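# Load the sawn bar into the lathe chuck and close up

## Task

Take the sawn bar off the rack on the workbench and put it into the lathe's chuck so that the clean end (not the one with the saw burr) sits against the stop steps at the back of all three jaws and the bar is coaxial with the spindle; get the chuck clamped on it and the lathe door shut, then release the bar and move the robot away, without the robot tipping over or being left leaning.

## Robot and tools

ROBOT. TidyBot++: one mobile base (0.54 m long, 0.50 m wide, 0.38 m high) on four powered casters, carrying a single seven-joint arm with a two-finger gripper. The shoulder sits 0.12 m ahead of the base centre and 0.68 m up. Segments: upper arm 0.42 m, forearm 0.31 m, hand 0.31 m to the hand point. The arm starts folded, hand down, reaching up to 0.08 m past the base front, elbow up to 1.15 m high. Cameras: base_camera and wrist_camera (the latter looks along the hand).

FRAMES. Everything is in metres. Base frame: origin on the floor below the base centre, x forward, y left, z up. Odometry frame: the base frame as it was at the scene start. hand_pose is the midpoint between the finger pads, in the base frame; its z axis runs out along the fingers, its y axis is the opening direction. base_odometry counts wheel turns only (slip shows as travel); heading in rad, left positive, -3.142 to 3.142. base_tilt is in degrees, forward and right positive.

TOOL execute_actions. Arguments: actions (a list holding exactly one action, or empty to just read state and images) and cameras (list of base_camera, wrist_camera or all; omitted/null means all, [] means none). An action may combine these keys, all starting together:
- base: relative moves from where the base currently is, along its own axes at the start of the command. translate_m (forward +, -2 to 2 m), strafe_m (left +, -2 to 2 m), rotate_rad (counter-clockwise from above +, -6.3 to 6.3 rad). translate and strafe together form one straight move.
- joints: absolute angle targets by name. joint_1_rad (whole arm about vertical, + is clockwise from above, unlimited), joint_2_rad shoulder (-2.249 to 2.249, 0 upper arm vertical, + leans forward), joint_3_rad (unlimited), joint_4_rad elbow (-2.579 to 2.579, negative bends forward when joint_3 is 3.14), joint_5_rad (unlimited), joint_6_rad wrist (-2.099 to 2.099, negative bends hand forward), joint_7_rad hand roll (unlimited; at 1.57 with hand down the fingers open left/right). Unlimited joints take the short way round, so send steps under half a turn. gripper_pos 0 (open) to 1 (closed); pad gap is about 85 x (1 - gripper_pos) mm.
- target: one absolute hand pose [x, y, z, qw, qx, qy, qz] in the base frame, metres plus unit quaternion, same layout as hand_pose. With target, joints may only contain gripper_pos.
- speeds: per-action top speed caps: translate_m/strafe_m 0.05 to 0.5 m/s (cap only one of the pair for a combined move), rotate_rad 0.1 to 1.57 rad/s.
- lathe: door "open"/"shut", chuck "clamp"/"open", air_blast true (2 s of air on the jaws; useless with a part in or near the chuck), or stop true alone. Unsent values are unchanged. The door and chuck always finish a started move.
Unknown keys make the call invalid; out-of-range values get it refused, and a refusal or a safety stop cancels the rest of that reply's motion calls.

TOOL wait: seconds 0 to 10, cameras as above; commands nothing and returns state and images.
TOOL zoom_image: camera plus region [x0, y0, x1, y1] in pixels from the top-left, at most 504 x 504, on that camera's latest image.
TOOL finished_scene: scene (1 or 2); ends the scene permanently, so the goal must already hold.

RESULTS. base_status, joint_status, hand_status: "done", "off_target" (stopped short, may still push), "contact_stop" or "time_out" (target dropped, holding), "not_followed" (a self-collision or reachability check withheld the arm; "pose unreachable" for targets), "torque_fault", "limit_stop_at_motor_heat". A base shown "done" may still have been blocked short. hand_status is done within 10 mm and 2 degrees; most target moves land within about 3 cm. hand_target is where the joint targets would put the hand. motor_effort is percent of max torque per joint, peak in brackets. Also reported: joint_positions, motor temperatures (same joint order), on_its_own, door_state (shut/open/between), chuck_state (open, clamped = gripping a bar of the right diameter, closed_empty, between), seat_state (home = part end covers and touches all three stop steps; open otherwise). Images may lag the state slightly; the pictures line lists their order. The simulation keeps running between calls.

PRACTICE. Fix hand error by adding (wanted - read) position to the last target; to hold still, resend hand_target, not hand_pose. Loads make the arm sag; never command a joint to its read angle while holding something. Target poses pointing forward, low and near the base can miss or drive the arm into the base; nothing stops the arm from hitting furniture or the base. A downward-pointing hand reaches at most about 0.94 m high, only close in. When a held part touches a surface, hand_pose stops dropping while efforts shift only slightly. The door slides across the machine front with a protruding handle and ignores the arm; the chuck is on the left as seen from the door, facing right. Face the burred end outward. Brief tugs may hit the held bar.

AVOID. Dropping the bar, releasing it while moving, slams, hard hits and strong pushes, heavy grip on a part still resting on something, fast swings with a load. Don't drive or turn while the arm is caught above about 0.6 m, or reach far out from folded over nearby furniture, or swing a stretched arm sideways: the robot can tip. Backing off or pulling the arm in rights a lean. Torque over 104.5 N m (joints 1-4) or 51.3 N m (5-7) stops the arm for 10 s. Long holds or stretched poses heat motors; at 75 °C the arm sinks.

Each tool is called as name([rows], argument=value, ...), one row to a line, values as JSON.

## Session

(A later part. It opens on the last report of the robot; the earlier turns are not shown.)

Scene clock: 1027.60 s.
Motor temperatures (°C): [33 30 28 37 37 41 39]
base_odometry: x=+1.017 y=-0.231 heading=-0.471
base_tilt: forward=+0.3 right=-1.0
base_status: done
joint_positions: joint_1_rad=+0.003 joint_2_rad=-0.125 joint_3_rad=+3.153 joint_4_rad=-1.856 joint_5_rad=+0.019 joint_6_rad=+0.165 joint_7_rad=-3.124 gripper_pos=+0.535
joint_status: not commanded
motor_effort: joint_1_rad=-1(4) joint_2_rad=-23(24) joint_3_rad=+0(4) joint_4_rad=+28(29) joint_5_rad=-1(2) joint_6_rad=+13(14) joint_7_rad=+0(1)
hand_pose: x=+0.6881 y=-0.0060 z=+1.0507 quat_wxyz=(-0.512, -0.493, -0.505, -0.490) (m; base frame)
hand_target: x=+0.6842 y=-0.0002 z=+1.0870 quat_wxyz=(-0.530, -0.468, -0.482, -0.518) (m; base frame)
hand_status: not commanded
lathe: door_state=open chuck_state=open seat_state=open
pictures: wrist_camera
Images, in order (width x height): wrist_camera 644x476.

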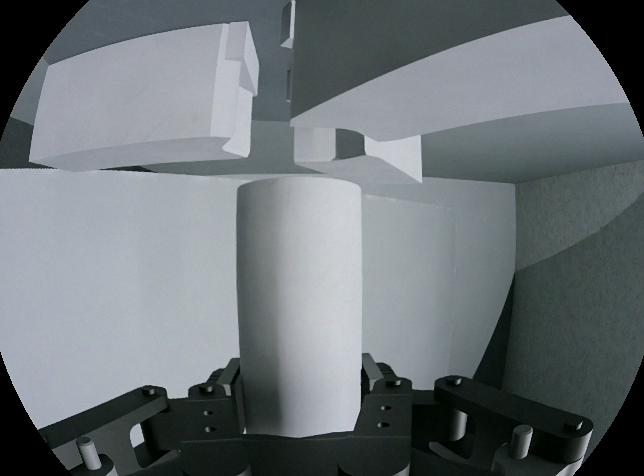

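execute_actions([
  {"base": {"translate_m": -0.010}, "speeds": {"translate_m": 0.1}},
], cameras=["wrist_camera"])

zoom_image(camera="wrist_camera", region=[200, 110, 300, 190])

zoom_image(camera="wrist_camera", region=[280, 110, 380, 190])

Scene clock: 1134.73 s.
Motor temperatures (°C): [33 30 28 37 37 41 39]
base_odometry: x=+1.009 y=-0.226 heading=-0.471
base_tilt: forward=+0.3 right=-1.0
base_status: done
joint_positions: joint_1_rad=+0.003 joint_2_rad=-0.123 joint_3_rad=+3.153 joint_4_rad=-1.857 joint_5_rad=+0.019 joint_6_rad=+0.165 joint_7_rad=-3.124 gripper_pos=+0.535
joint_status: not commanded
motor_effort: joint_1_rad=-1(2) joint_2_rad=-23(27) joint_3_rad=+0(1) joint_4_rad=+28(29) joint_5_rad=-1(2) joint_6_rad=+13(14) joint_7_rad=+0(1)
hand_pose: x=+0.6890 y=-0.0060 z=+1.0491 quat_wxyz=(-0.512, -0.493, -0.506, -0.489) (m; base frame)
hand_target: x=+0.6842 y=-0.0002 z=+1.0870 quat_wxyz=(-0.530, -0.468, -0.482, -0.518) (m; base frame)
hand_status: not commanded
lathe: door_state=open chuck_state=open seat_state=open
pictures: wrist_camera
Images, in order (width x height): wrist_camera 644x476.

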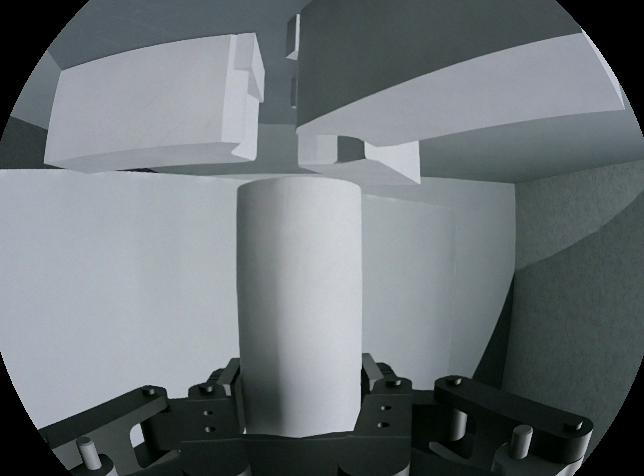

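Scaled by 5.040.

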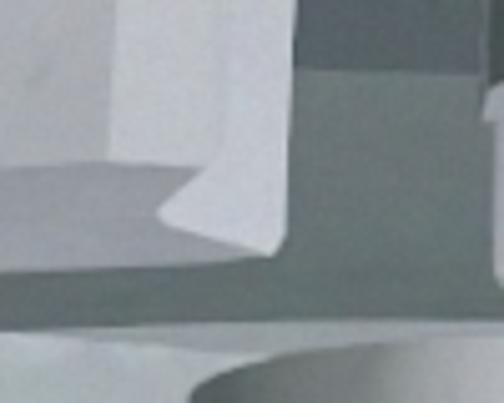

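Scaled by 5.040.

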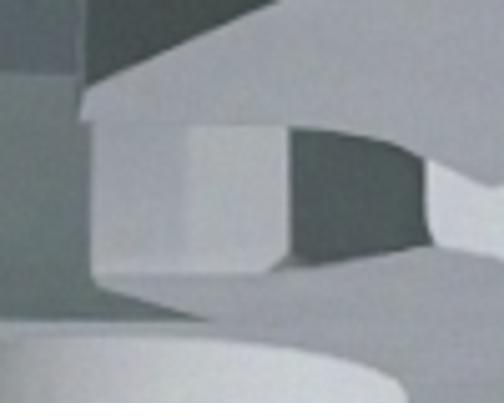

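execute_actions([
  {"base": {"rotate_rad": 0.035, "strafe_m": -0.022}, "speeds": {"strafe_m": 0.1, "rotate_rad": 0.15}, "joints": {"joint_2_rad": -0.150}},
], cameras=["wrist_camera"])

zoom_image(camera="wrist_camera", region=[200, 110, 300, 190])

zoom_image(camera="wrist_camera", region=[280, 110, 380, 190])

Scene clock: 1198.00 s.
Motor temperatures (°C): [33 30 28 37 37 41 39]
base_odometry: x=+0.999 y=-0.245 heading=-0.436
base_tilt: forward=+0.3 right=-1.0
base_status: done
joint_positions: joint_1_rad=+0.003 joint_2_rad=-0.126 joint_3_rad=+3.153 joint_4_rad=-1.857 joint_5_rad=+0.019 joint_6_rad=+0.165 joint_7_rad=-3.124 gripper_pos=+0.535
joint_status: all done
motor_effort: joint_1_rad=-2(4) joint_2_rad=-23(25) joint_3_rad=-1(4) joint_4_rad=+28(29) joint_5_rad=-1(2) joint_6_rad=+13(14) joint_7_rad=+0(1)
hand_pose: x=+0.6880 y=-0.0061 z=+1.0506 quat_wxyz=(-0.512, -0.493, -0.505, -0.490) (m; base frame)
hand_target: x=+0.6777 y=-0.0002 z=+1.0960 quat_wxyz=(-0.533, -0.464, -0.477, -0.522) (m; base frame)
hand_status: not commanded
lathe: door_state=open chuck_state=open seat_state=open
pictures: wrist_camera
Images, in order (width x height): wrist_camera 644x476.

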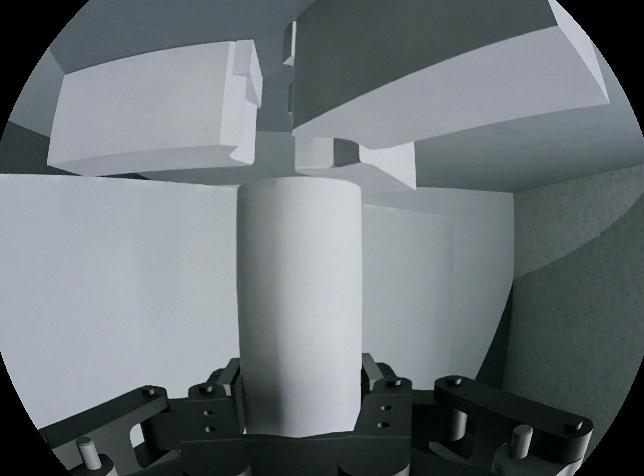

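Scaled by 5.040.

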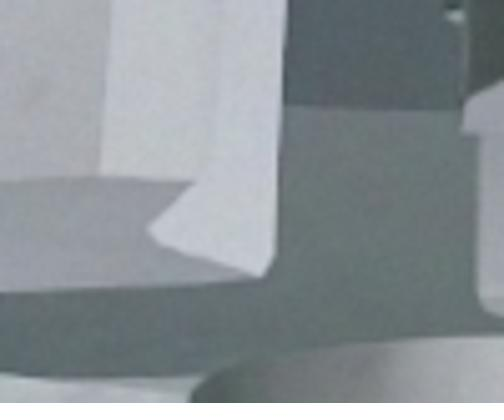

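Scaled by 5.040.

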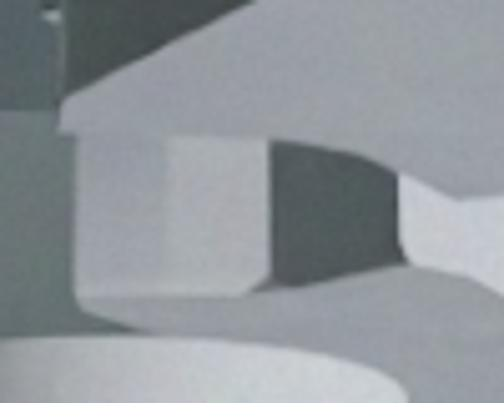

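execute_actions([
  {"base": {"strafe_m": 0.018}, "speeds": {"strafe_m": 0.05}},
], cameras=["wrist_camera"])

zoom_image(camera="wrist_camera", region=[210, 100, 450, 260])

Scene clock: 1213.97 s.
Motor temperatures (°C): [33 30 28 37 37 41 39]
base_odometry: x=+1.006 y=-0.229 heading=-0.436
base_tilt: forward=+0.3 right=-1.0
base_status: done
joint_positions: joint_1_rad=+0.002 joint_2_rad=-0.126 joint_3_rad=+3.153 joint_4_rad=-1.857 joint_5_rad=+0.019 joint_6_rad=+0.165 joint_7_rad=-3.124 gripper_pos=+0.535
joint_status: not commanded
motor_effort: joint_1_rad=-1(3) joint_2_rad=-23(25) joint_3_rad=+0(3) joint_4_rad=+28(29) joint_5_rad=-1(1) joint_6_rad=+13(13) joint_7_rad=+0(1)
hand_pose: x=+0.6880 y=-0.0059 z=+1.0506 quat_wxyz=(-0.512, -0.493, -0.505, -0.490) (m; base frame)
hand_target: x=+0.6777 y=-0.0002 z=+1.0960 quat_wxyz=(-0.533, -0.464, -0.477, -0.522) (m; base frame)
hand_status: not commanded
lathe: door_state=open chuck_state=open seat_state=open
pictures: wrist_camera
Images, in order (width x height): wrist_camera 644x476.

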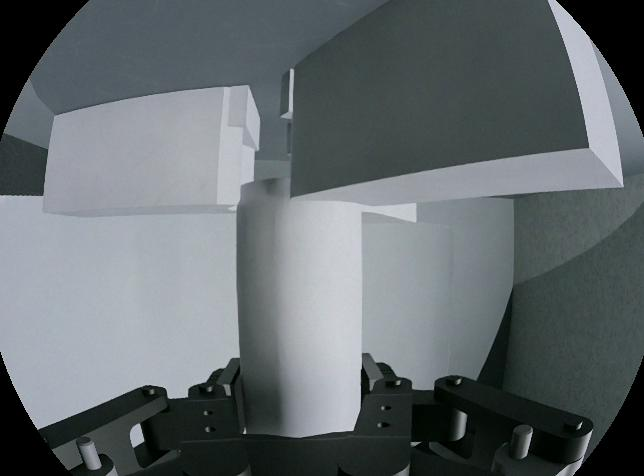

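Scaled by 2.100.

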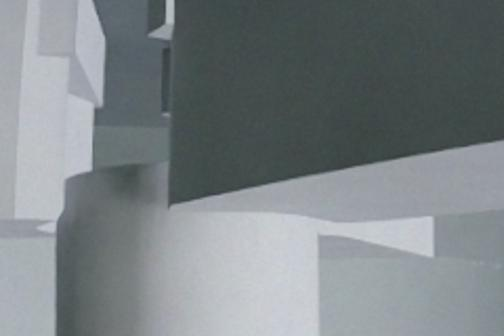

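execute_actions([
  {"base": {"strafe_m": 0.012}, "speeds": {"strafe_m": 0.05}},
], cameras=["wrist_camera"])

zoom_image(camera="wrist_camera", region=[210, 150, 450, 310])

Scene clock: 1220.23 s.
Motor temperatures (°C): [33 30 28 37 37 41 39]
base_odometry: x=+1.011 y=-0.218 heading=-0.436
base_tilt: forward=+0.3 right=-1.1
base_status: done
joint_positions: joint_1_rad=+0.002 joint_2_rad=-0.126 joint_3_rad=+3.152 joint_4_rad=-1.857 joint_5_rad=+0.019 joint_6_rad=+0.165 joint_7_rad=-3.124 gripper_pos=+0.535
joint_status: not commanded
motor_effort: joint_1_rad=-1(3) joint_2_rad=-22(25) joint_3_rad=+0(2) joint_4_rad=+29(29) joint_5_rad=-1(2) joint_6_rad=+13(14) joint_7_rad=-1(1)
hand_pose: x=+0.6880 y=-0.0050 z=+1.0506 quat_wxyz=(-0.512, -0.492, -0.505, -0.490) (m; base frame)
hand_target: x=+0.6777 y=-0.0002 z=+1.0960 quat_wxyz=(-0.533, -0.464, -0.477, -0.522) (m; base frame)
hand_status: not commanded
lathe: door_state=open chuck_state=open seat_state=open
pictures: wrist_camera
Images, in order (width x height): wrist_camera 644x476.

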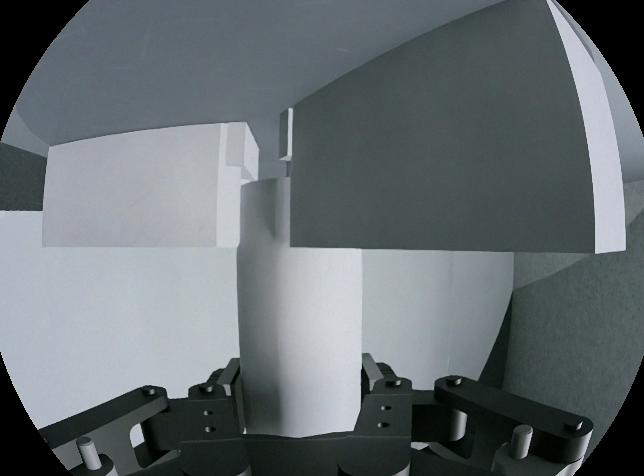

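Scaled by 2.100.

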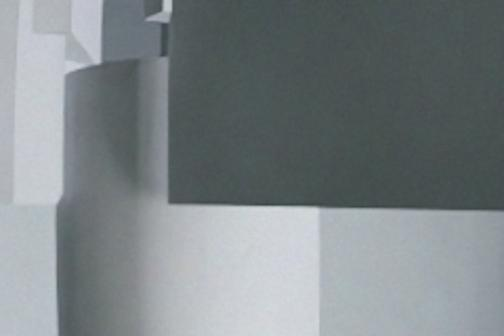

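execute_actions([
  {"base": {"strafe_m": 0.009}, "speeds": {"strafe_m": 0.05}},
], cameras=["wrist_camera"])

Scene clock: 1226.17 s.
Motor temperatures (°C): [33 30 28 37 37 41 39]
base_odometry: x=+1.015 y=-0.210 heading=-0.435
base_tilt: forward=+0.3 right=-1.1
base_status: done
joint_positions: joint_1_rad=+0.006 joint_2_rad=-0.126 joint_3_rad=+3.156 joint_4_rad=-1.857 joint_5_rad=+0.019 joint_6_rad=+0.165 joint_7_rad=-3.124 gripper_pos=+0.535
joint_status: not commanded
motor_effort: joint_1_rad=-3(5) joint_2_rad=-23(26) joint_3_rad=-2(4) joint_4_rad=+29(29) joint_5_rad=-1(1) joint_6_rad=+13(14) joint_7_rad=+0(1)
hand_pose: x=+0.6880 y=-0.0101 z=+1.0506 quat_wxyz=(-0.514, -0.495, -0.503, -0.488) (m; base frame)
hand_target: x=+0.6777 y=-0.0002 z=+1.0960 quat_wxyz=(-0.533, -0.464, -0.477, -0.522) (m; base frame)
hand_status: not commanded
lathe: door_state=open chuck_state=open seat_state=open
pictures: wrist_camera
Images, in order (width x height): wrist_camera 644x476.

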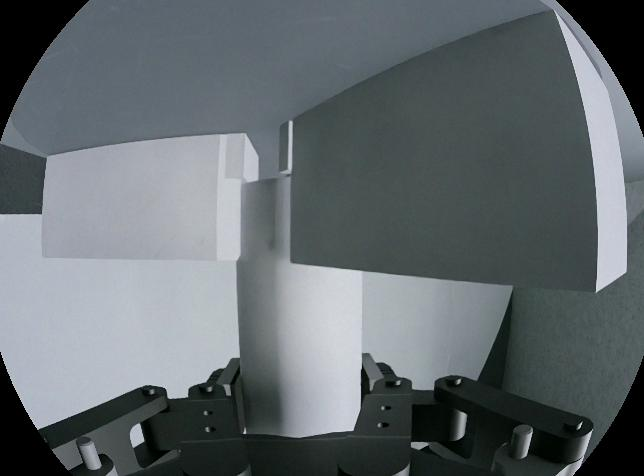

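zoom_image(camera="wrist_camera", region=[210, 115, 310, 195])

zoom_image(camera="wrist_camera", region=[210, 190, 390, 300])

Scaled by 5.040.

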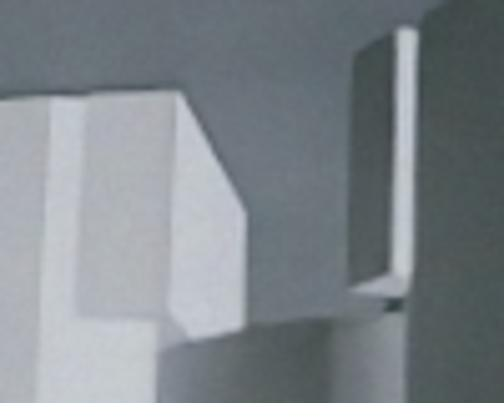

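Scaled by 2.800.

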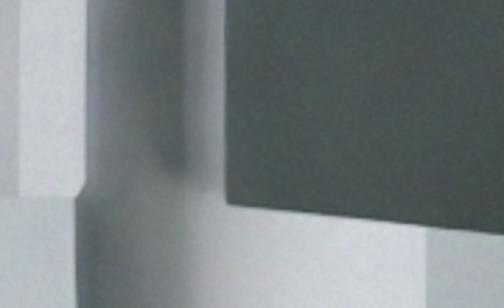

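execute_actions([
  {"base": {"strafe_m": -0.004}, "speeds": {"strafe_m": 0.05}, "joints": {"joint_1_rad": -0.03}},
], cameras=["wrist_camera"])

zoom_image(camera="wrist_camera", region=[210, 115, 310, 195])

Scene clock: 1248.93 s.
Motor temperatures (°C): [33 30 28 37 37 41 39]
base_odometry: x=+1.013 y=-0.213 heading=-0.436
base_tilt: forward=+0.3 right=-1.0
base_status: done
joint_positions: joint_1_rad=-0.005 joint_2_rad=-0.126 joint_3_rad=+3.159 joint_4_rad=-1.857 joint_5_rad=+0.019 joint_6_rad=+0.165 joint_7_rad=-3.124 gripper_pos=+0.535
joint_status: all done
motor_effort: joint_1_rad=-4(6) joint_2_rad=-23(25) joint_3_rad=-3(6) joint_4_rad=+28(30) joint_5_rad=+0(2) joint_6_rad=+13(14) joint_7_rad=+0(1)
hand_pose: x=+0.6881 y=-0.0054 z=+1.0506 quat_wxyz=(-0.512, -0.493, -0.505, -0.490) (m; base frame)
hand_target: x=+0.6774 y=+0.0165 z=+1.0960 quat_wxyz=(-0.525, -0.457, -0.484, -0.530) (m; base frame)
hand_status: not commanded
lathe: door_state=open chuck_state=open seat_state=open
pictures: wrist_camera
Images, in order (width x height): wrist_camera 644x476.

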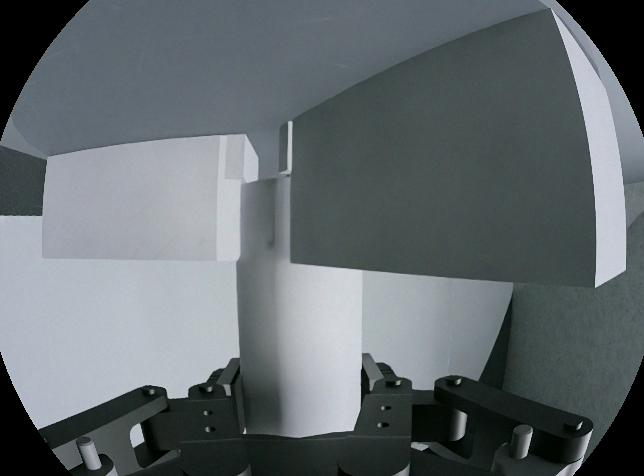

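Scaled by 5.040.

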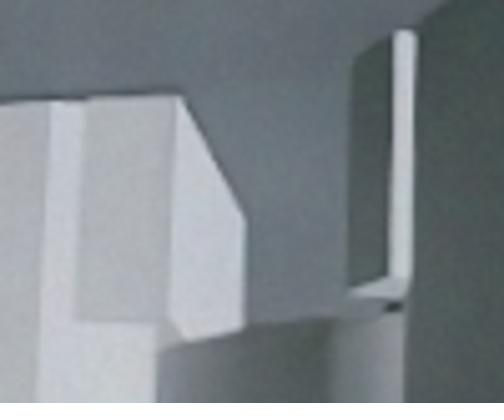

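execute_actions([
  {"lathe": {"chuck": "clamp"}},
], cameras=[])

wait(seconds=1.5, cameras=["wrist_camera"])

Scene clock: 1252.27 s.
Motor temperatures (°C): [33 30 28 37 37 41 39]
base_odometry: x=+1.013 y=-0.213 heading=-0.436
base_tilt: forward=+0.3 right=-1.0
base_status: not commanded
joint_positions: joint_1_rad=-0.005 joint_2_rad=-0.126 joint_3_rad=+3.159 joint_4_rad=-1.857 joint_5_rad=+0.019 joint_6_rad=+0.167 joint_7_rad=-3.124 gripper_pos=+0.535
joint_status: not commanded
motor_effort: joint_1_rad=-4(4) joint_2_rad=-22(24) joint_3_rad=-3(3) joint_4_rad=+28(29) joint_5_rad=+0(1) joint_6_rad=+12(14) joint_7_rad=+0(1)
hand_pose: x=+0.6881 y=-0.0054 z=+1.0510 quat_wxyz=(-0.512, -0.492, -0.505, -0.491) (m; base frame)
hand_target: x=+0.6774 y=+0.0165 z=+1.0960 quat_wxyz=(-0.525, -0.457, -0.484, -0.530) (m; base frame)
hand_status: not commanded
lathe: door_state=open chuck_state=between seat_state=open
pictures: none
No camera images: "cameras" was empty.

Scene clock: 1253.77 s.
Motor temperatures (°C): [33 30 28 37 37 41 39]
base_odometry: x=+1.013 y=-0.213 heading=-0.436
base_tilt: forward=+0.3 right=-1.0
base_status: not commanded
joint_positions: joint_1_rad=-0.006 joint_2_rad=-0.122 joint_3_rad=+3.159 joint_4_rad=-1.856 joint_5_rad=+0.019 joint_6_rad=+0.173 joint_7_rad=-3.129 gripper_pos=+0.535
joint_status: not commanded
motor_effort: joint_1_rad=-3(4) joint_2_rad=-26(24) joint_3_rad=-3(3) joint_4_rad=+26(29) joint_5_rad=+0(1) joint_6_rad=+12(14) joint_7_rad=+0(1)
hand_pose: x=+0.6894 y=-0.0051 z=+1.0512 quat_wxyz=(-0.512, -0.492, -0.503, -0.493) (m; base frame)
hand_target: x=+0.6774 y=+0.0165 z=+1.0960 quat_wxyz=(-0.525, -0.457, -0.484, -0.530) (m; base frame)
hand_status: not commanded
wait: 1.50 s; at rest by 1.30 s
lathe: door_state=open chuck_state=clamped seat_state=open
pictures: wrist_camera
Images, in order (width x height): wrist_camera 644x476.

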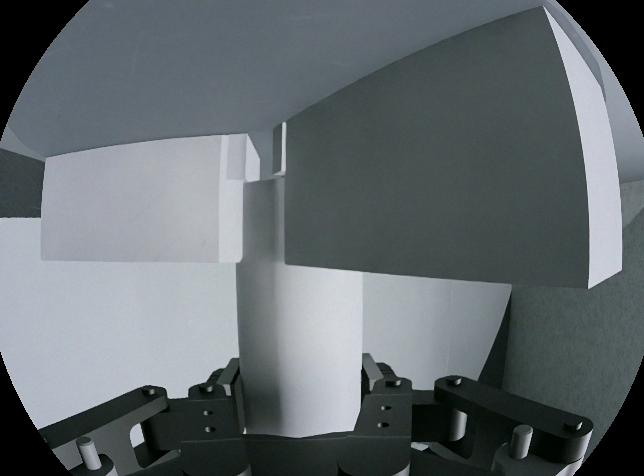

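zoom_image(camera="wrist_camera", region=[225, 155, 295, 195])

Scaled by 7.200.

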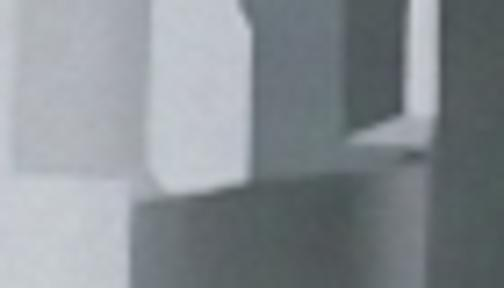

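execute_actions([
  {"lathe": {"chuck": "open"}, "base": {"translate_m": 0.002}, "speeds": {"translate_m": 0.05}, "joints": {"joint_4_rad": -1.8375}},
], cameras=[])

wait(seconds=1.0, cameras=["wrist_camera"])

zoom_image(camera="wrist_camera", region=[225, 155, 295, 195])

Scene clock: 1335.93 s.
Motor temperatures (°C): [33 30 28 37 37 41 39]
base_odometry: x=+1.015 y=-0.214 heading=-0.435
base_tilt: forward=+0.3 right=-1.1
base_status: done
joint_positions: joint_1_rad=-0.006 joint_2_rad=-0.130 joint_3_rad=+3.160 joint_4_rad=-1.864 joint_5_rad=+0.019 joint_6_rad=+0.173 joint_7_rad=-3.129 gripper_pos=+0.535
joint_status: all done
motor_effort: joint_1_rad=-5(6) joint_2_rad=-22(27) joint_3_rad=-4(6) joint_4_rad=+29(32) joint_5_rad=-1(1) joint_6_rad=+13(16) joint_7_rad=+0(1)
hand_pose: x=+0.6860 y=-0.0051 z=+1.0516 quat_wxyz=(-0.512, -0.492, -0.502, -0.493) (m; base frame)
hand_target: x=+0.6774 y=+0.0165 z=+1.0969 quat_wxyz=(-0.526, -0.457, -0.484, -0.530) (m; base frame)
hand_status: not commanded
lathe: door_state=open chuck_state=between seat_state=open
pictures: none
No camera images: "cameras" was empty.

Scene clock: 1336.93 s.
Motor temperatures (°C): [33 30 28 37 37 41 39]
base_odometry: x=+1.015 y=-0.214 heading=-0.435
base_tilt: forward=+0.3 right=-1.0
base_status: done
joint_positions: joint_1_rad=-0.006 joint_2_rad=-0.130 joint_3_rad=+3.160 joint_4_rad=-1.864 joint_5_rad=+0.019 joint_6_rad=+0.173 joint_7_rad=-3.129 gripper_pos=+0.535
joint_status: all done
motor_effort: joint_1_rad=-5(6) joint_2_rad=-21(27) joint_3_rad=-4(6) joint_4_rad=+28(32) joint_5_rad=+0(1) joint_6_rad=+13(16) joint_7_rad=+0(1)
hand_pose: x=+0.6860 y=-0.0051 z=+1.0516 quat_wxyz=(-0.512, -0.492, -0.502, -0.493) (m; base frame)
hand_target: x=+0.6774 y=+0.0165 z=+1.0969 quat_wxyz=(-0.526, -0.457, -0.484, -0.530) (m; base frame)
hand_status: not commanded
wait: 1.00 s; at rest by 0.27 s
lathe: door_state=open chuck_state=open seat_state=open
pictures: wrist_camera
Images, in order (width x height): wrist_camera 644x476.

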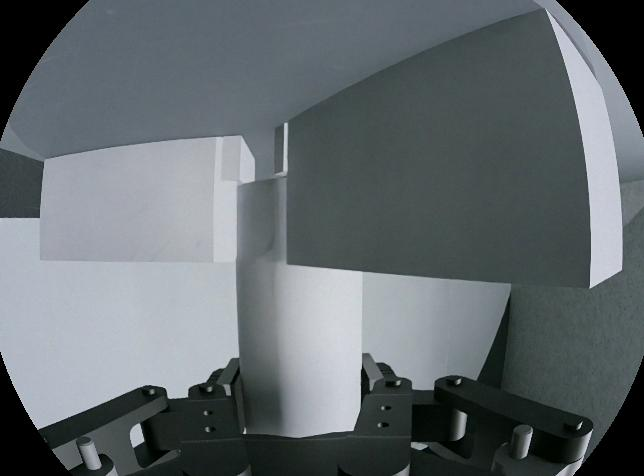

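Scaled by 7.200.

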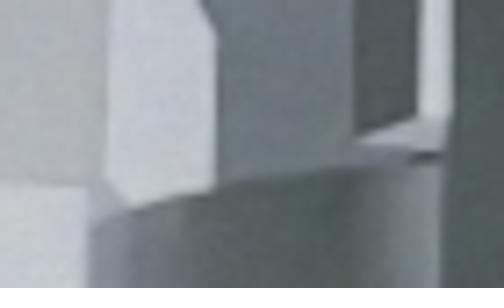

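execute_actions([
  {"base": {"translate_m": 0.0013, "strafe_m": 0.005}, "speeds": {"strafe_m": 0.05}},
], cameras=["wrist_camera"])

zoom_image(camera="wrist_camera", region=[225, 155, 295, 195])

Scene clock: 1343.07 s.
Motor temperatures (°C): [33 30 28 37 37 41 39]
base_odometry: x=+1.018 y=-0.210 heading=-0.435
base_tilt: forward=+0.3 right=-1.0
base_status: done
joint_positions: joint_1_rad=-0.007 joint_2_rad=-0.130 joint_3_rad=+3.168 joint_4_rad=-1.864 joint_5_rad=+0.019 joint_6_rad=+0.173 joint_7_rad=-3.129 gripper_pos=+0.535
joint_status: not commanded
motor_effort: joint_1_rad=-7(10) joint_2_rad=-23(24) joint_3_rad=-7(9) joint_4_rad=+28(30) joint_5_rad=+0(1) joint_6_rad=+13(14) joint_7_rad=+0(1)
hand_pose: x=+0.6861 y=-0.0100 z=+1.0516 quat_wxyz=(-0.514, -0.494, -0.500, -0.492) (m; base frame)
hand_target: x=+0.6774 y=+0.0165 z=+1.0969 quat_wxyz=(-0.526, -0.457, -0.484, -0.530) (m; base frame)
hand_status: not commanded
lathe: door_state=open chuck_state=open seat_state=open
pictures: wrist_camera
Images, in order (width x height): wrist_camera 644x476.

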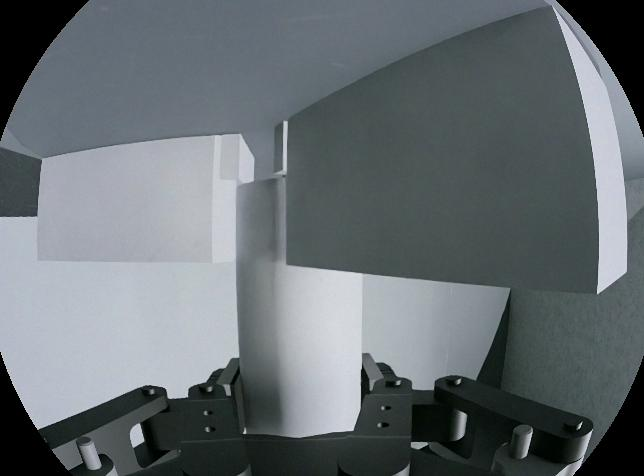

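Scaled by 7.200.

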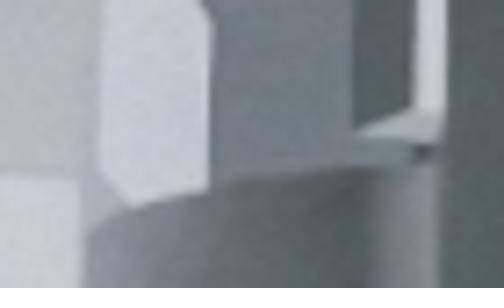

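execute_actions([
  {"base": {"strafe_m": -0.05}, "speeds": {"strafe_m": 0.1}, "joints": {"joint_1_rad": 0.0}},
], cameras=["wrist_camera"])

zoom_image(camera="wrist_camera", region=[200, 0, 320, 120])

Scene clock: 1361.40 s.
Motor temperatures (°C): [33 30 28 37 37 41 39]
base_odometry: x=+0.997 y=-0.255 heading=-0.435
base_tilt: forward=+0.3 right=-1.0
base_status: done
joint_positions: joint_1_rad=-0.005 joint_2_rad=-0.130 joint_3_rad=+3.153 joint_4_rad=-1.864 joint_5_rad=+0.019 joint_6_rad=+0.173 joint_7_rad=-3.129 gripper_pos=+0.535
joint_status: all done
motor_effort: joint_1_rad=-1(5) joint_2_rad=-23(23) joint_3_rad=+0(5) joint_4_rad=+29(29) joint_5_rad=-2(2) joint_6_rad=+13(13) joint_7_rad=+0(1)
hand_pose: x=+0.6860 y=-0.0020 z=+1.0516 quat_wxyz=(-0.511, -0.491, -0.504, -0.494) (m; base frame)
hand_target: x=+0.6777 y=-0.0002 z=+1.0969 quat_wxyz=(-0.534, -0.464, -0.477, -0.522) (m; base frame)
hand_status: not commanded
lathe: door_state=open chuck_state=open seat_state=open
pictures: wrist_camera
Images, in order (width x height): wrist_camera 644x476.

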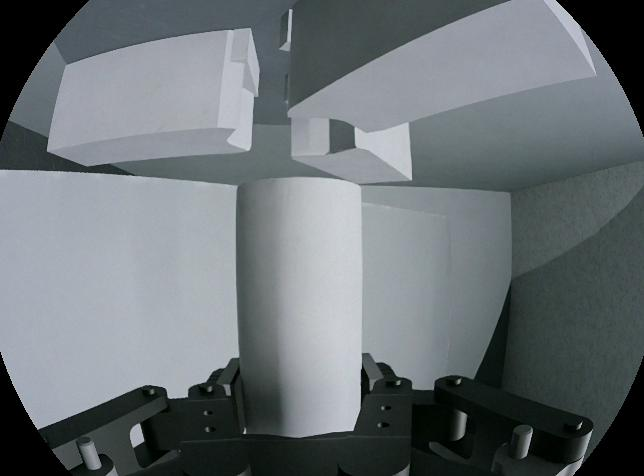

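Scaled by 4.200.

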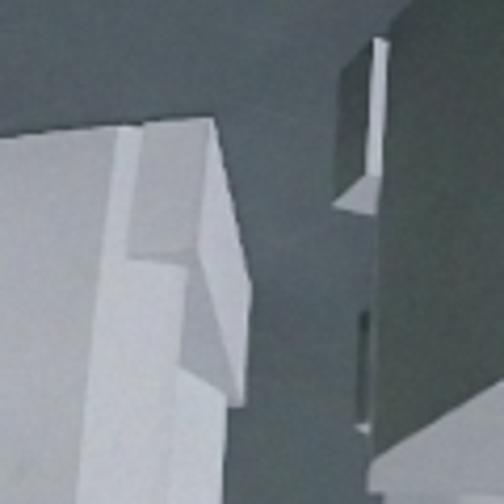

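execute_actions([
  {"base": {"translate_m": -0.45}},
], cameras=["wrist_camera"])

execute_actions([
  {"lathe": {"air_blast": true}},
], cameras=["wrist_camera"])

Scene clock: 1369.23 s.
Motor temperatures (°C): [33 30 28 37 37 41 39]
base_odometry: x=+0.589 y=-0.065 heading=-0.435
base_tilt: forward=+0.3 right=-1.0
base_status: done
joint_positions: joint_1_rad=-0.005 joint_2_rad=-0.139 joint_3_rad=+3.153 joint_4_rad=-1.864 joint_5_rad=+0.019 joint_6_rad=+0.173 joint_7_rad=-3.129 gripper_pos=+0.535
joint_status: not commanded
motor_effort: joint_1_rad=-1(2) joint_2_rad=-22(27) joint_3_rad=+0(1) joint_4_rad=+28(30) joint_5_rad=-1(2) joint_6_rad=+13(14) joint_7_rad=+0(1)
hand_pose: x=+0.6829 y=-0.0020 z=+1.0563 quat_wxyz=(-0.513, -0.489, -0.502, -0.496) (m; base frame)
hand_target: x=+0.6777 y=-0.0002 z=+1.0969 quat_wxyz=(-0.534, -0.464, -0.477, -0.522) (m; base frame)
hand_status: not commanded
lathe: door_state=open chuck_state=open seat_state=open
pictures: wrist_camera
Images, in order (width x height): wrist_camera 644x476.

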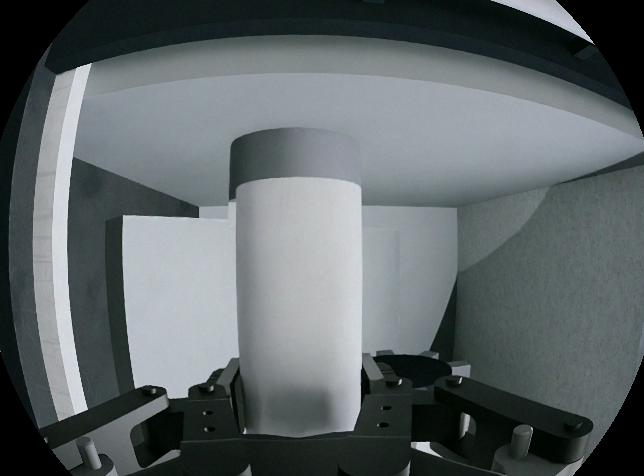

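Scene clock: 1369.53 s.
Motor temperatures (°C): [33 30 28 37 37 41 39]
base_odometry: x=+0.589 y=-0.065 heading=-0.435
base_tilt: forward=+0.3 right=-1.0
base_status: not commanded
joint_positions: joint_1_rad=-0.005 joint_2_rad=-0.139 joint_3_rad=+3.153 joint_4_rad=-1.864 joint_5_rad=+0.019 joint_6_rad=+0.173 joint_7_rad=-3.129 gripper_pos=+0.535
joint_status: not commanded
motor_effort: joint_1_rad=-1(1) joint_2_rad=-22(23) joint_3_rad=+0(0) joint_4_rad=+28(29) joint_5_rad=-1(2) joint_6_rad=+13(13) joint_7_rad=+0(1)
hand_pose: x=+0.6829 y=-0.0020 z=+1.0563 quat_wxyz=(-0.513, -0.489, -0.502, -0.496) (m; base frame)
hand_target: x=+0.6777 y=-0.0002 z=+1.0969 quat_wxyz=(-0.534, -0.464, -0.477, -0.522) (m; base frame)
hand_status: not commanded
lathe: door_state=open chuck_state=open seat_state=open
pictures: wrist_camera
Images, in order (width x height): wrist_camera 644x476.

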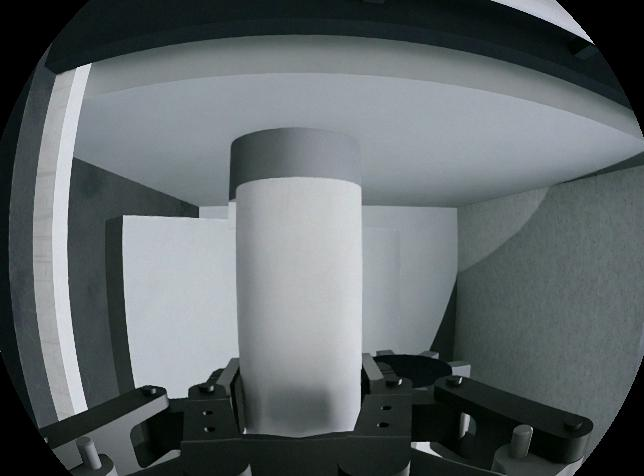

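wait(seconds=2.2, cameras=[])

execute_actions([
  {"lathe": {"air_blast": true}},
], cameras=[])

wait(seconds=2.3, cameras=[])

execute_actions([
  {"lathe": {"air_blast": true}},
], cameras=[])

wait(seconds=2.3, cameras=[])

Scene clock: 1376.27 s.
Motor temperatures (°C): [33 30 28 37 37 41 39]
base_odometry: x=+0.589 y=-0.065 heading=-0.435
base_tilt: forward=+0.3 right=-1.0
base_status: not commanded
joint_positions: joint_1_rad=-0.005 joint_2_rad=-0.139 joint_3_rad=+3.153 joint_4_rad=-1.864 joint_5_rad=+0.019 joint_6_rad=+0.173 joint_7_rad=-3.129 gripper_pos=+0.535
joint_status: not commanded
motor_effort: joint_1_rad=-1(1) joint_2_rad=-22(23) joint_3_rad=+0(0) joint_4_rad=+28(29) joint_5_rad=-1(2) joint_6_rad=+13(13) joint_7_rad=+0(1)
hand_pose: x=+0.6829 y=-0.0020 z=+1.0563 quat_wxyz=(-0.513, -0.489, -0.502, -0.496) (m; base frame)
hand_target: x=+0.6777 y=-0.0002 z=+1.0969 quat_wxyz=(-0.534, -0.464, -0.477, -0.522) (m; base frame)
hand_status: not commanded
wait: 2.20 s; at rest from the start
lathe: door_state=open chuck_state=open seat_state=open
pictures: none
No camera images: "cameras" was empty.

Scene clock: 1376.57 s.
Motor temperatures (°C): [33 30 28 37 37 41 39]
base_odometry: x=+0.589 y=-0.065 heading=-0.435
base_tilt: forward=+0.3 right=-1.0
base_status: not commanded
joint_positions: joint_1_rad=-0.005 joint_2_rad=-0.139 joint_3_rad=+3.153 joint_4_rad=-1.864 joint_5_rad=+0.019 joint_6_rad=+0.173 joint_7_rad=-3.129 gripper_pos=+0.535
joint_status: not commanded
motor_effort: joint_1_rad=-1(1) joint_2_rad=-22(23) joint_3_rad=+0(0) joint_4_rad=+28(29) joint_5_rad=+0(1) joint_6_rad=+13(13) joint_7_rad=+0(1)
hand_pose: x=+0.6829 y=-0.0020 z=+1.0563 quat_wxyz=(-0.513, -0.489, -0.502, -0.496) (m; base frame)
hand_target: x=+0.6777 y=-0.0002 z=+1.0969 quat_wxyz=(-0.534, -0.464, -0.477, -0.522) (m; base frame)
hand_status: not commanded
lathe: door_state=open chuck_state=open seat_state=open
pictures: none
No camera images: "cameras" was empty.

Scene clock: 1378.87 s.
Motor temperatures (°C): [33 30 28 37 37 41 39]
base_odometry: x=+0.589 y=-0.065 heading=-0.435
base_tilt: forward=+0.3 right=-1.0
base_status: not commanded
joint_positions: joint_1_rad=-0.005 joint_2_rad=-0.139 joint_3_rad=+3.153 joint_4_rad=-1.864 joint_5_rad=+0.019 joint_6_rad=+0.173 joint_7_rad=-3.129 gripper_pos=+0.535
joint_status: not commanded
motor_effort: joint_1_rad=-1(1) joint_2_rad=-23(23) joint_3_rad=+0(0) joint_4_rad=+29(29) joint_5_rad=-1(1) joint_6_rad=+13(13) joint_7_rad=+0(1)
hand_pose: x=+0.6829 y=-0.0020 z=+1.0563 quat_wxyz=(-0.513, -0.489, -0.502, -0.496) (m; base frame)
hand_target: x=+0.6777 y=-0.0002 z=+1.0969 quat_wxyz=(-0.534, -0.464, -0.477, -0.522) (m; base frame)
hand_status: not commanded
wait: 2.30 s; at rest by 0.27 s
lathe: door_state=open chuck_state=open seat_state=open
pictures: none
No camera images: "cameras" was empty.

Scene clock: 1379.17 s.
Motor temperatures (°C): [33 30 28 37 37 41 39]
base_odometry: x=+0.589 y=-0.065 heading=-0.435
base_tilt: forward=+0.3 right=-1.0
base_status: not commanded
joint_positions: joint_1_rad=-0.005 joint_2_rad=-0.139 joint_3_rad=+3.153 joint_4_rad=-1.864 joint_5_rad=+0.019 joint_6_rad=+0.173 joint_7_rad=-3.129 gripper_pos=+0.535
joint_status: not commanded
motor_effort: joint_1_rad=-1(1) joint_2_rad=-22(22) joint_3_rad=+0(0) joint_4_rad=+28(29) joint_5_rad=-1(2) joint_6_rad=+14(14) joint_7_rad=+0(0)
hand_pose: x=+0.6829 y=-0.0020 z=+1.0563 quat_wxyz=(-0.513, -0.489, -0.502, -0.496) (m; base frame)
hand_target: x=+0.6777 y=-0.0002 z=+1.0969 quat_wxyz=(-0.534, -0.464, -0.477, -0.522) (m; base frame)
hand_status: not commanded
lathe: door_state=open chuck_state=open seat_state=open
pictures: none
No camera images: "cameras" was empty.

Scene clock: 1381.47 s.
Motor temperatures (°C): [33 30 28 37 37 41 39]
base_odometry: x=+0.589 y=-0.065 heading=-0.435
base_tilt: forward=+0.3 right=-1.0
base_status: not commanded
joint_positions: joint_1_rad=-0.005 joint_2_rad=-0.139 joint_3_rad=+3.153 joint_4_rad=-1.864 joint_5_rad=+0.019 joint_6_rad=+0.173 joint_7_rad=-3.129 gripper_pos=+0.535
joint_status: not commanded
motor_effort: joint_1_rad=+0(1) joint_2_rad=-22(22) joint_3_rad=+0(0) joint_4_rad=+29(29) joint_5_rad=-1(2) joint_6_rad=+13(14) joint_7_rad=-1(0)
hand_pose: x=+0.6829 y=-0.0020 z=+1.0563 quat_wxyz=(-0.513, -0.489, -0.502, -0.496) (m; base frame)
hand_target: x=+0.6777 y=-0.0002 z=+1.0969 quat_wxyz=(-0.534, -0.464, -0.477, -0.522) (m; base frame)
hand_status: not commanded
wait: 2.30 s; at rest by 0.27 s
lathe: door_state=open chuck_state=open seat_state=open
pictures: none
No camera images: "cameras" was empty.

execute_actions([
  {"base": {"translate_m": 0.452}, "speeds": {"translate_m": 0.35}, "joints": {"joint_2_rad": -0.137}},
], cameras=["wrist_camera"])

zoom_image(camera="wrist_camera", region=[200, 0, 320, 120])

zoom_image(camera="wrist_camera", region=[200, 110, 300, 190])

zoom_image(camera="wrist_camera", region=[280, 110, 380, 190])

Scene clock: 1391.27 s.
Motor temperatures (°C): [33 30 28 37 37 41 39]
base_odometry: x=+0.999 y=-0.256 heading=-0.435
base_tilt: forward=+0.3 right=-1.0
base_status: done
joint_positions: joint_1_rad=-0.005 joint_2_rad=-0.120 joint_3_rad=+3.153 joint_4_rad=-1.864 joint_5_rad=+0.019 joint_6_rad=+0.174 joint_7_rad=-3.129 gripper_pos=+0.535
joint_status: all done
motor_effort: joint_1_rad=-1(2) joint_2_rad=-22(26) joint_3_rad=+0(2) joint_4_rad=+29(30) joint_5_rad=-1(2) joint_6_rad=+13(14) joint_7_rad=+0(1)
hand_pose: x=+0.6896 y=-0.0020 z=+1.0457 quat_wxyz=(-0.508, -0.493, -0.506, -0.492) (m; base frame)
hand_target: x=+0.6830 y=-0.0002 z=+1.0896 quat_wxyz=(-0.531, -0.467, -0.481, -0.519) (m; base frame)
hand_status: not commanded
lathe: door_state=open chuck_state=open seat_state=open
pictures: wrist_camera
Images, in order (width x height): wrist_camera 644x476.

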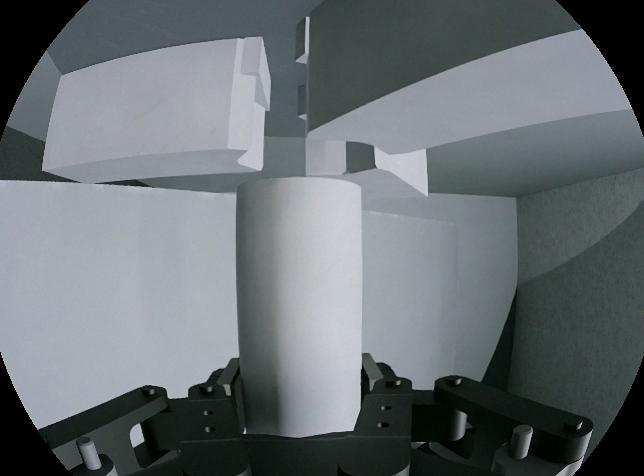

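Scaled by 4.200.

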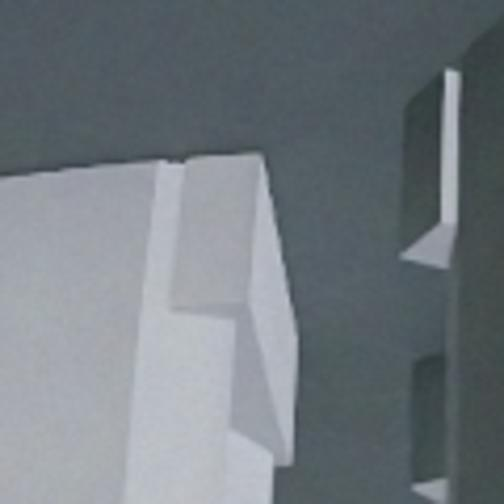

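Scaled by 5.040.

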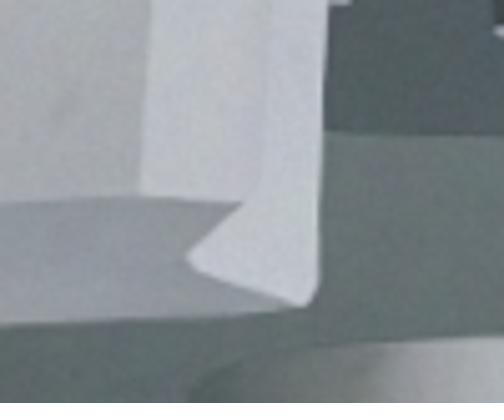

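Scaled by 5.040.

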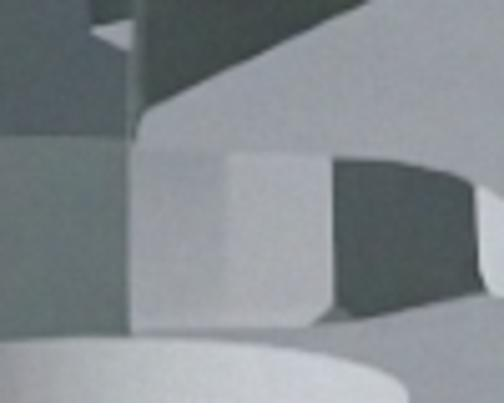

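execute_actions([
  {"base": {"translate_m": -0.003}, "speeds": {"translate_m": 0.05}, "joints": {"joint_2_rad": -0.153}},
], cameras=["wrist_camera"])

zoom_image(camera="wrist_camera", region=[200, 0, 320, 120])

zoom_image(camera="wrist_camera", region=[200, 110, 300, 190])

zoom_image(camera="wrist_camera", region=[280, 110, 380, 190])

Scene clock: 1421.20 s.
Motor temperatures (°C): [33 30 28 37 37 41 39]
base_odometry: x=+0.996 y=-0.254 heading=-0.434
base_tilt: forward=+0.3 right=-1.0
base_status: done
joint_positions: joint_1_rad=-0.005 joint_2_rad=-0.130 joint_3_rad=+3.153 joint_4_rad=-1.864 joint_5_rad=+0.019 joint_6_rad=+0.174 joint_7_rad=-3.129 gripper_pos=+0.535
joint_status: all done
motor_effort: joint_1_rad=-1(1) joint_2_rad=-22(31) joint_3_rad=+0(1) joint_4_rad=+29(30) joint_5_rad=-1(2) joint_6_rad=+13(14) joint_7_rad=+0(1)
hand_pose: x=+0.6862 y=-0.0020 z=+1.0510 quat_wxyz=(-0.511, -0.491, -0.504, -0.494) (m; base frame)
hand_target: x=+0.6764 y=-0.0002 z=+1.0986 quat_wxyz=(-0.534, -0.463, -0.476, -0.523) (m; base frame)
hand_status: not commanded
lathe: door_state=open chuck_state=open seat_state=open
pictures: wrist_camera
Images, in order (width x height): wrist_camera 644x476.

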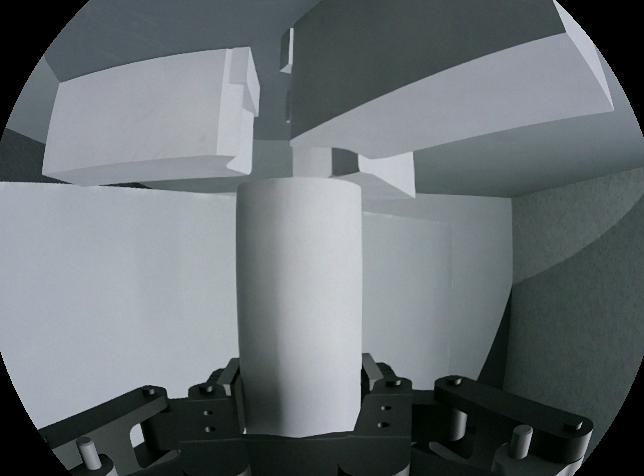

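Scaled by 4.200.

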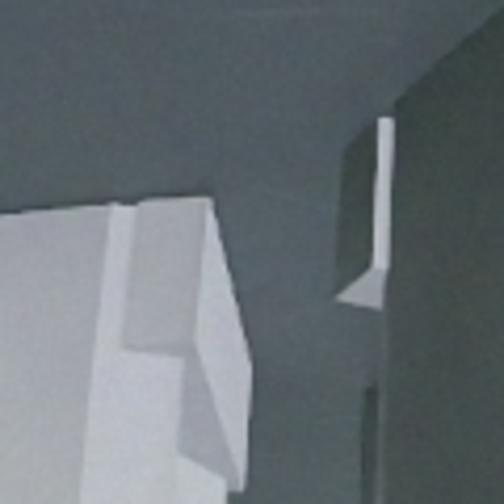

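Scaled by 5.040.

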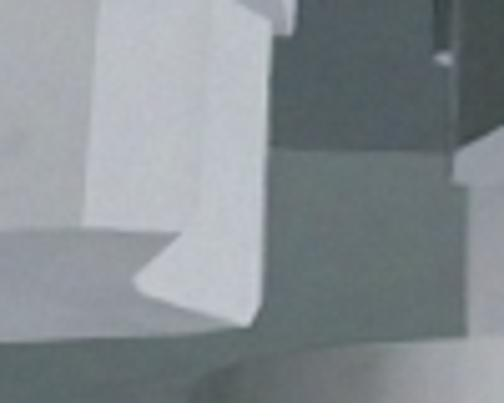

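Scaled by 5.040.

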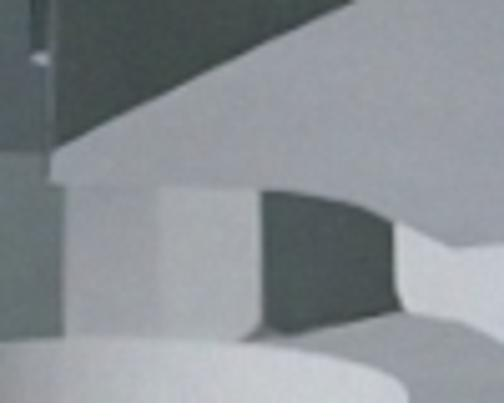

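execute_actions([
  {"base": {"strafe_m": 0.026, "translate_m": 0.001}, "speeds": {"strafe_m": 0.06}},
], cameras=["wrist_camera"])

zoom_image(camera="wrist_camera", region=[210, 105, 310, 185])

Scene clock: 1436.10 s.
Motor temperatures (°C): [33 30 28 37 37 41 39]
base_odometry: x=+1.008 y=-0.231 heading=-0.435
base_tilt: forward=+0.3 right=-1.0
base_status: done
joint_positions: joint_1_rad=-0.005 joint_2_rad=-0.132 joint_3_rad=+3.153 joint_4_rad=-1.864 joint_5_rad=+0.019 joint_6_rad=+0.174 joint_7_rad=-3.129 gripper_pos=+0.535
joint_status: not commanded
motor_effort: joint_1_rad=+0(4) joint_2_rad=-21(24) joint_3_rad=+1(3) joint_4_rad=+29(31) joint_5_rad=-1(2) joint_6_rad=+14(15) joint_7_rad=+0(1)
hand_pose: x=+0.6854 y=-0.0018 z=+1.0522 quat_wxyz=(-0.511, -0.490, -0.503, -0.495) (m; base frame)
hand_target: x=+0.6764 y=-0.0002 z=+1.0986 quat_wxyz=(-0.534, -0.463, -0.476, -0.523) (m; base frame)
hand_status: not commanded
lathe: door_state=open chuck_state=open seat_state=open
pictures: wrist_camera
Images, in order (width x height): wrist_camera 644x476.

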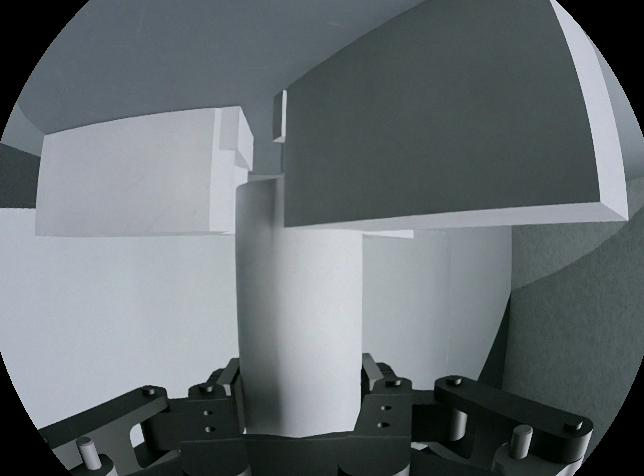

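Scaled by 5.040.

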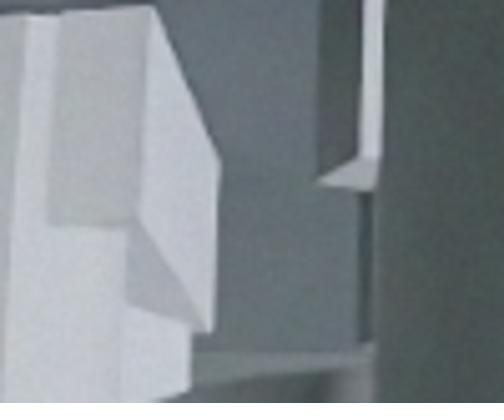

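execute_actions([
  {"base": {"strafe_m": 0.007}, "speeds": {"strafe_m": 0.05}, "joints": {"joint_2_rad": -0.142}},
], cameras=["wrist_camera"])

zoom_image(camera="wrist_camera", region=[210, 105, 310, 185])

Scene clock: 1445.77 s.
Motor temperatures (°C): [33 30 28 37 37 41 39]
base_odometry: x=+1.011 y=-0.225 heading=-0.435
base_tilt: forward=+0.3 right=-1.0
base_status: done
joint_positions: joint_1_rad=-0.004 joint_2_rad=-0.132 joint_3_rad=+3.152 joint_4_rad=-1.864 joint_5_rad=+0.019 joint_6_rad=+0.174 joint_7_rad=-3.129 gripper_pos=+0.535
joint_status: all done
motor_effort: joint_1_rad=-1(3) joint_2_rad=-20(22) joint_3_rad=+0(3) joint_4_rad=+30(31) joint_5_rad=-2(2) joint_6_rad=+14(15) joint_7_rad=-1(1)
hand_pose: x=+0.6854 y=-0.0015 z=+1.0521 quat_wxyz=(-0.511, -0.490, -0.504, -0.495) (m; base frame)
hand_target: x=+0.6810 y=-0.0002 z=+1.0925 quat_wxyz=(-0.532, -0.466, -0.479, -0.520) (m; base frame)
hand_status: not commanded
lathe: door_state=open chuck_state=open seat_state=open
pictures: wrist_camera
Images, in order (width x height): wrist_camera 644x476.

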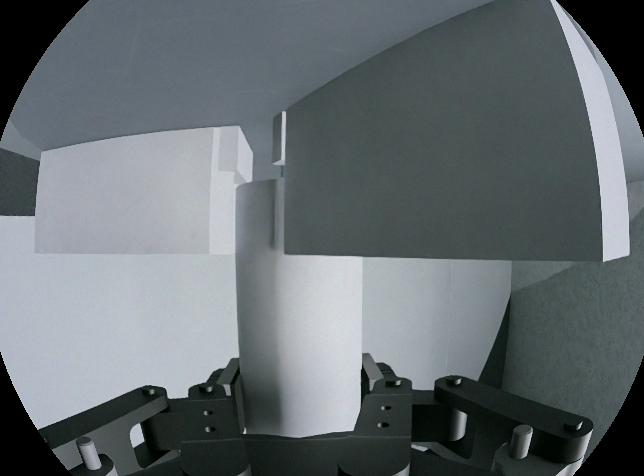

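Scaled by 5.040.

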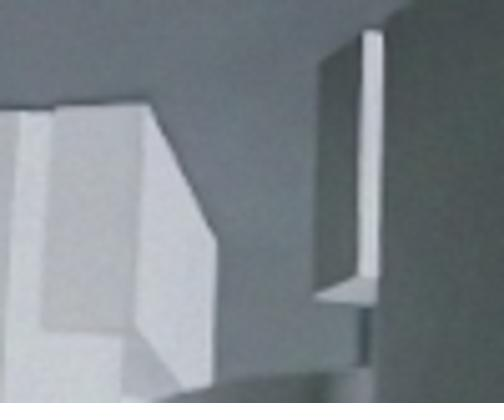

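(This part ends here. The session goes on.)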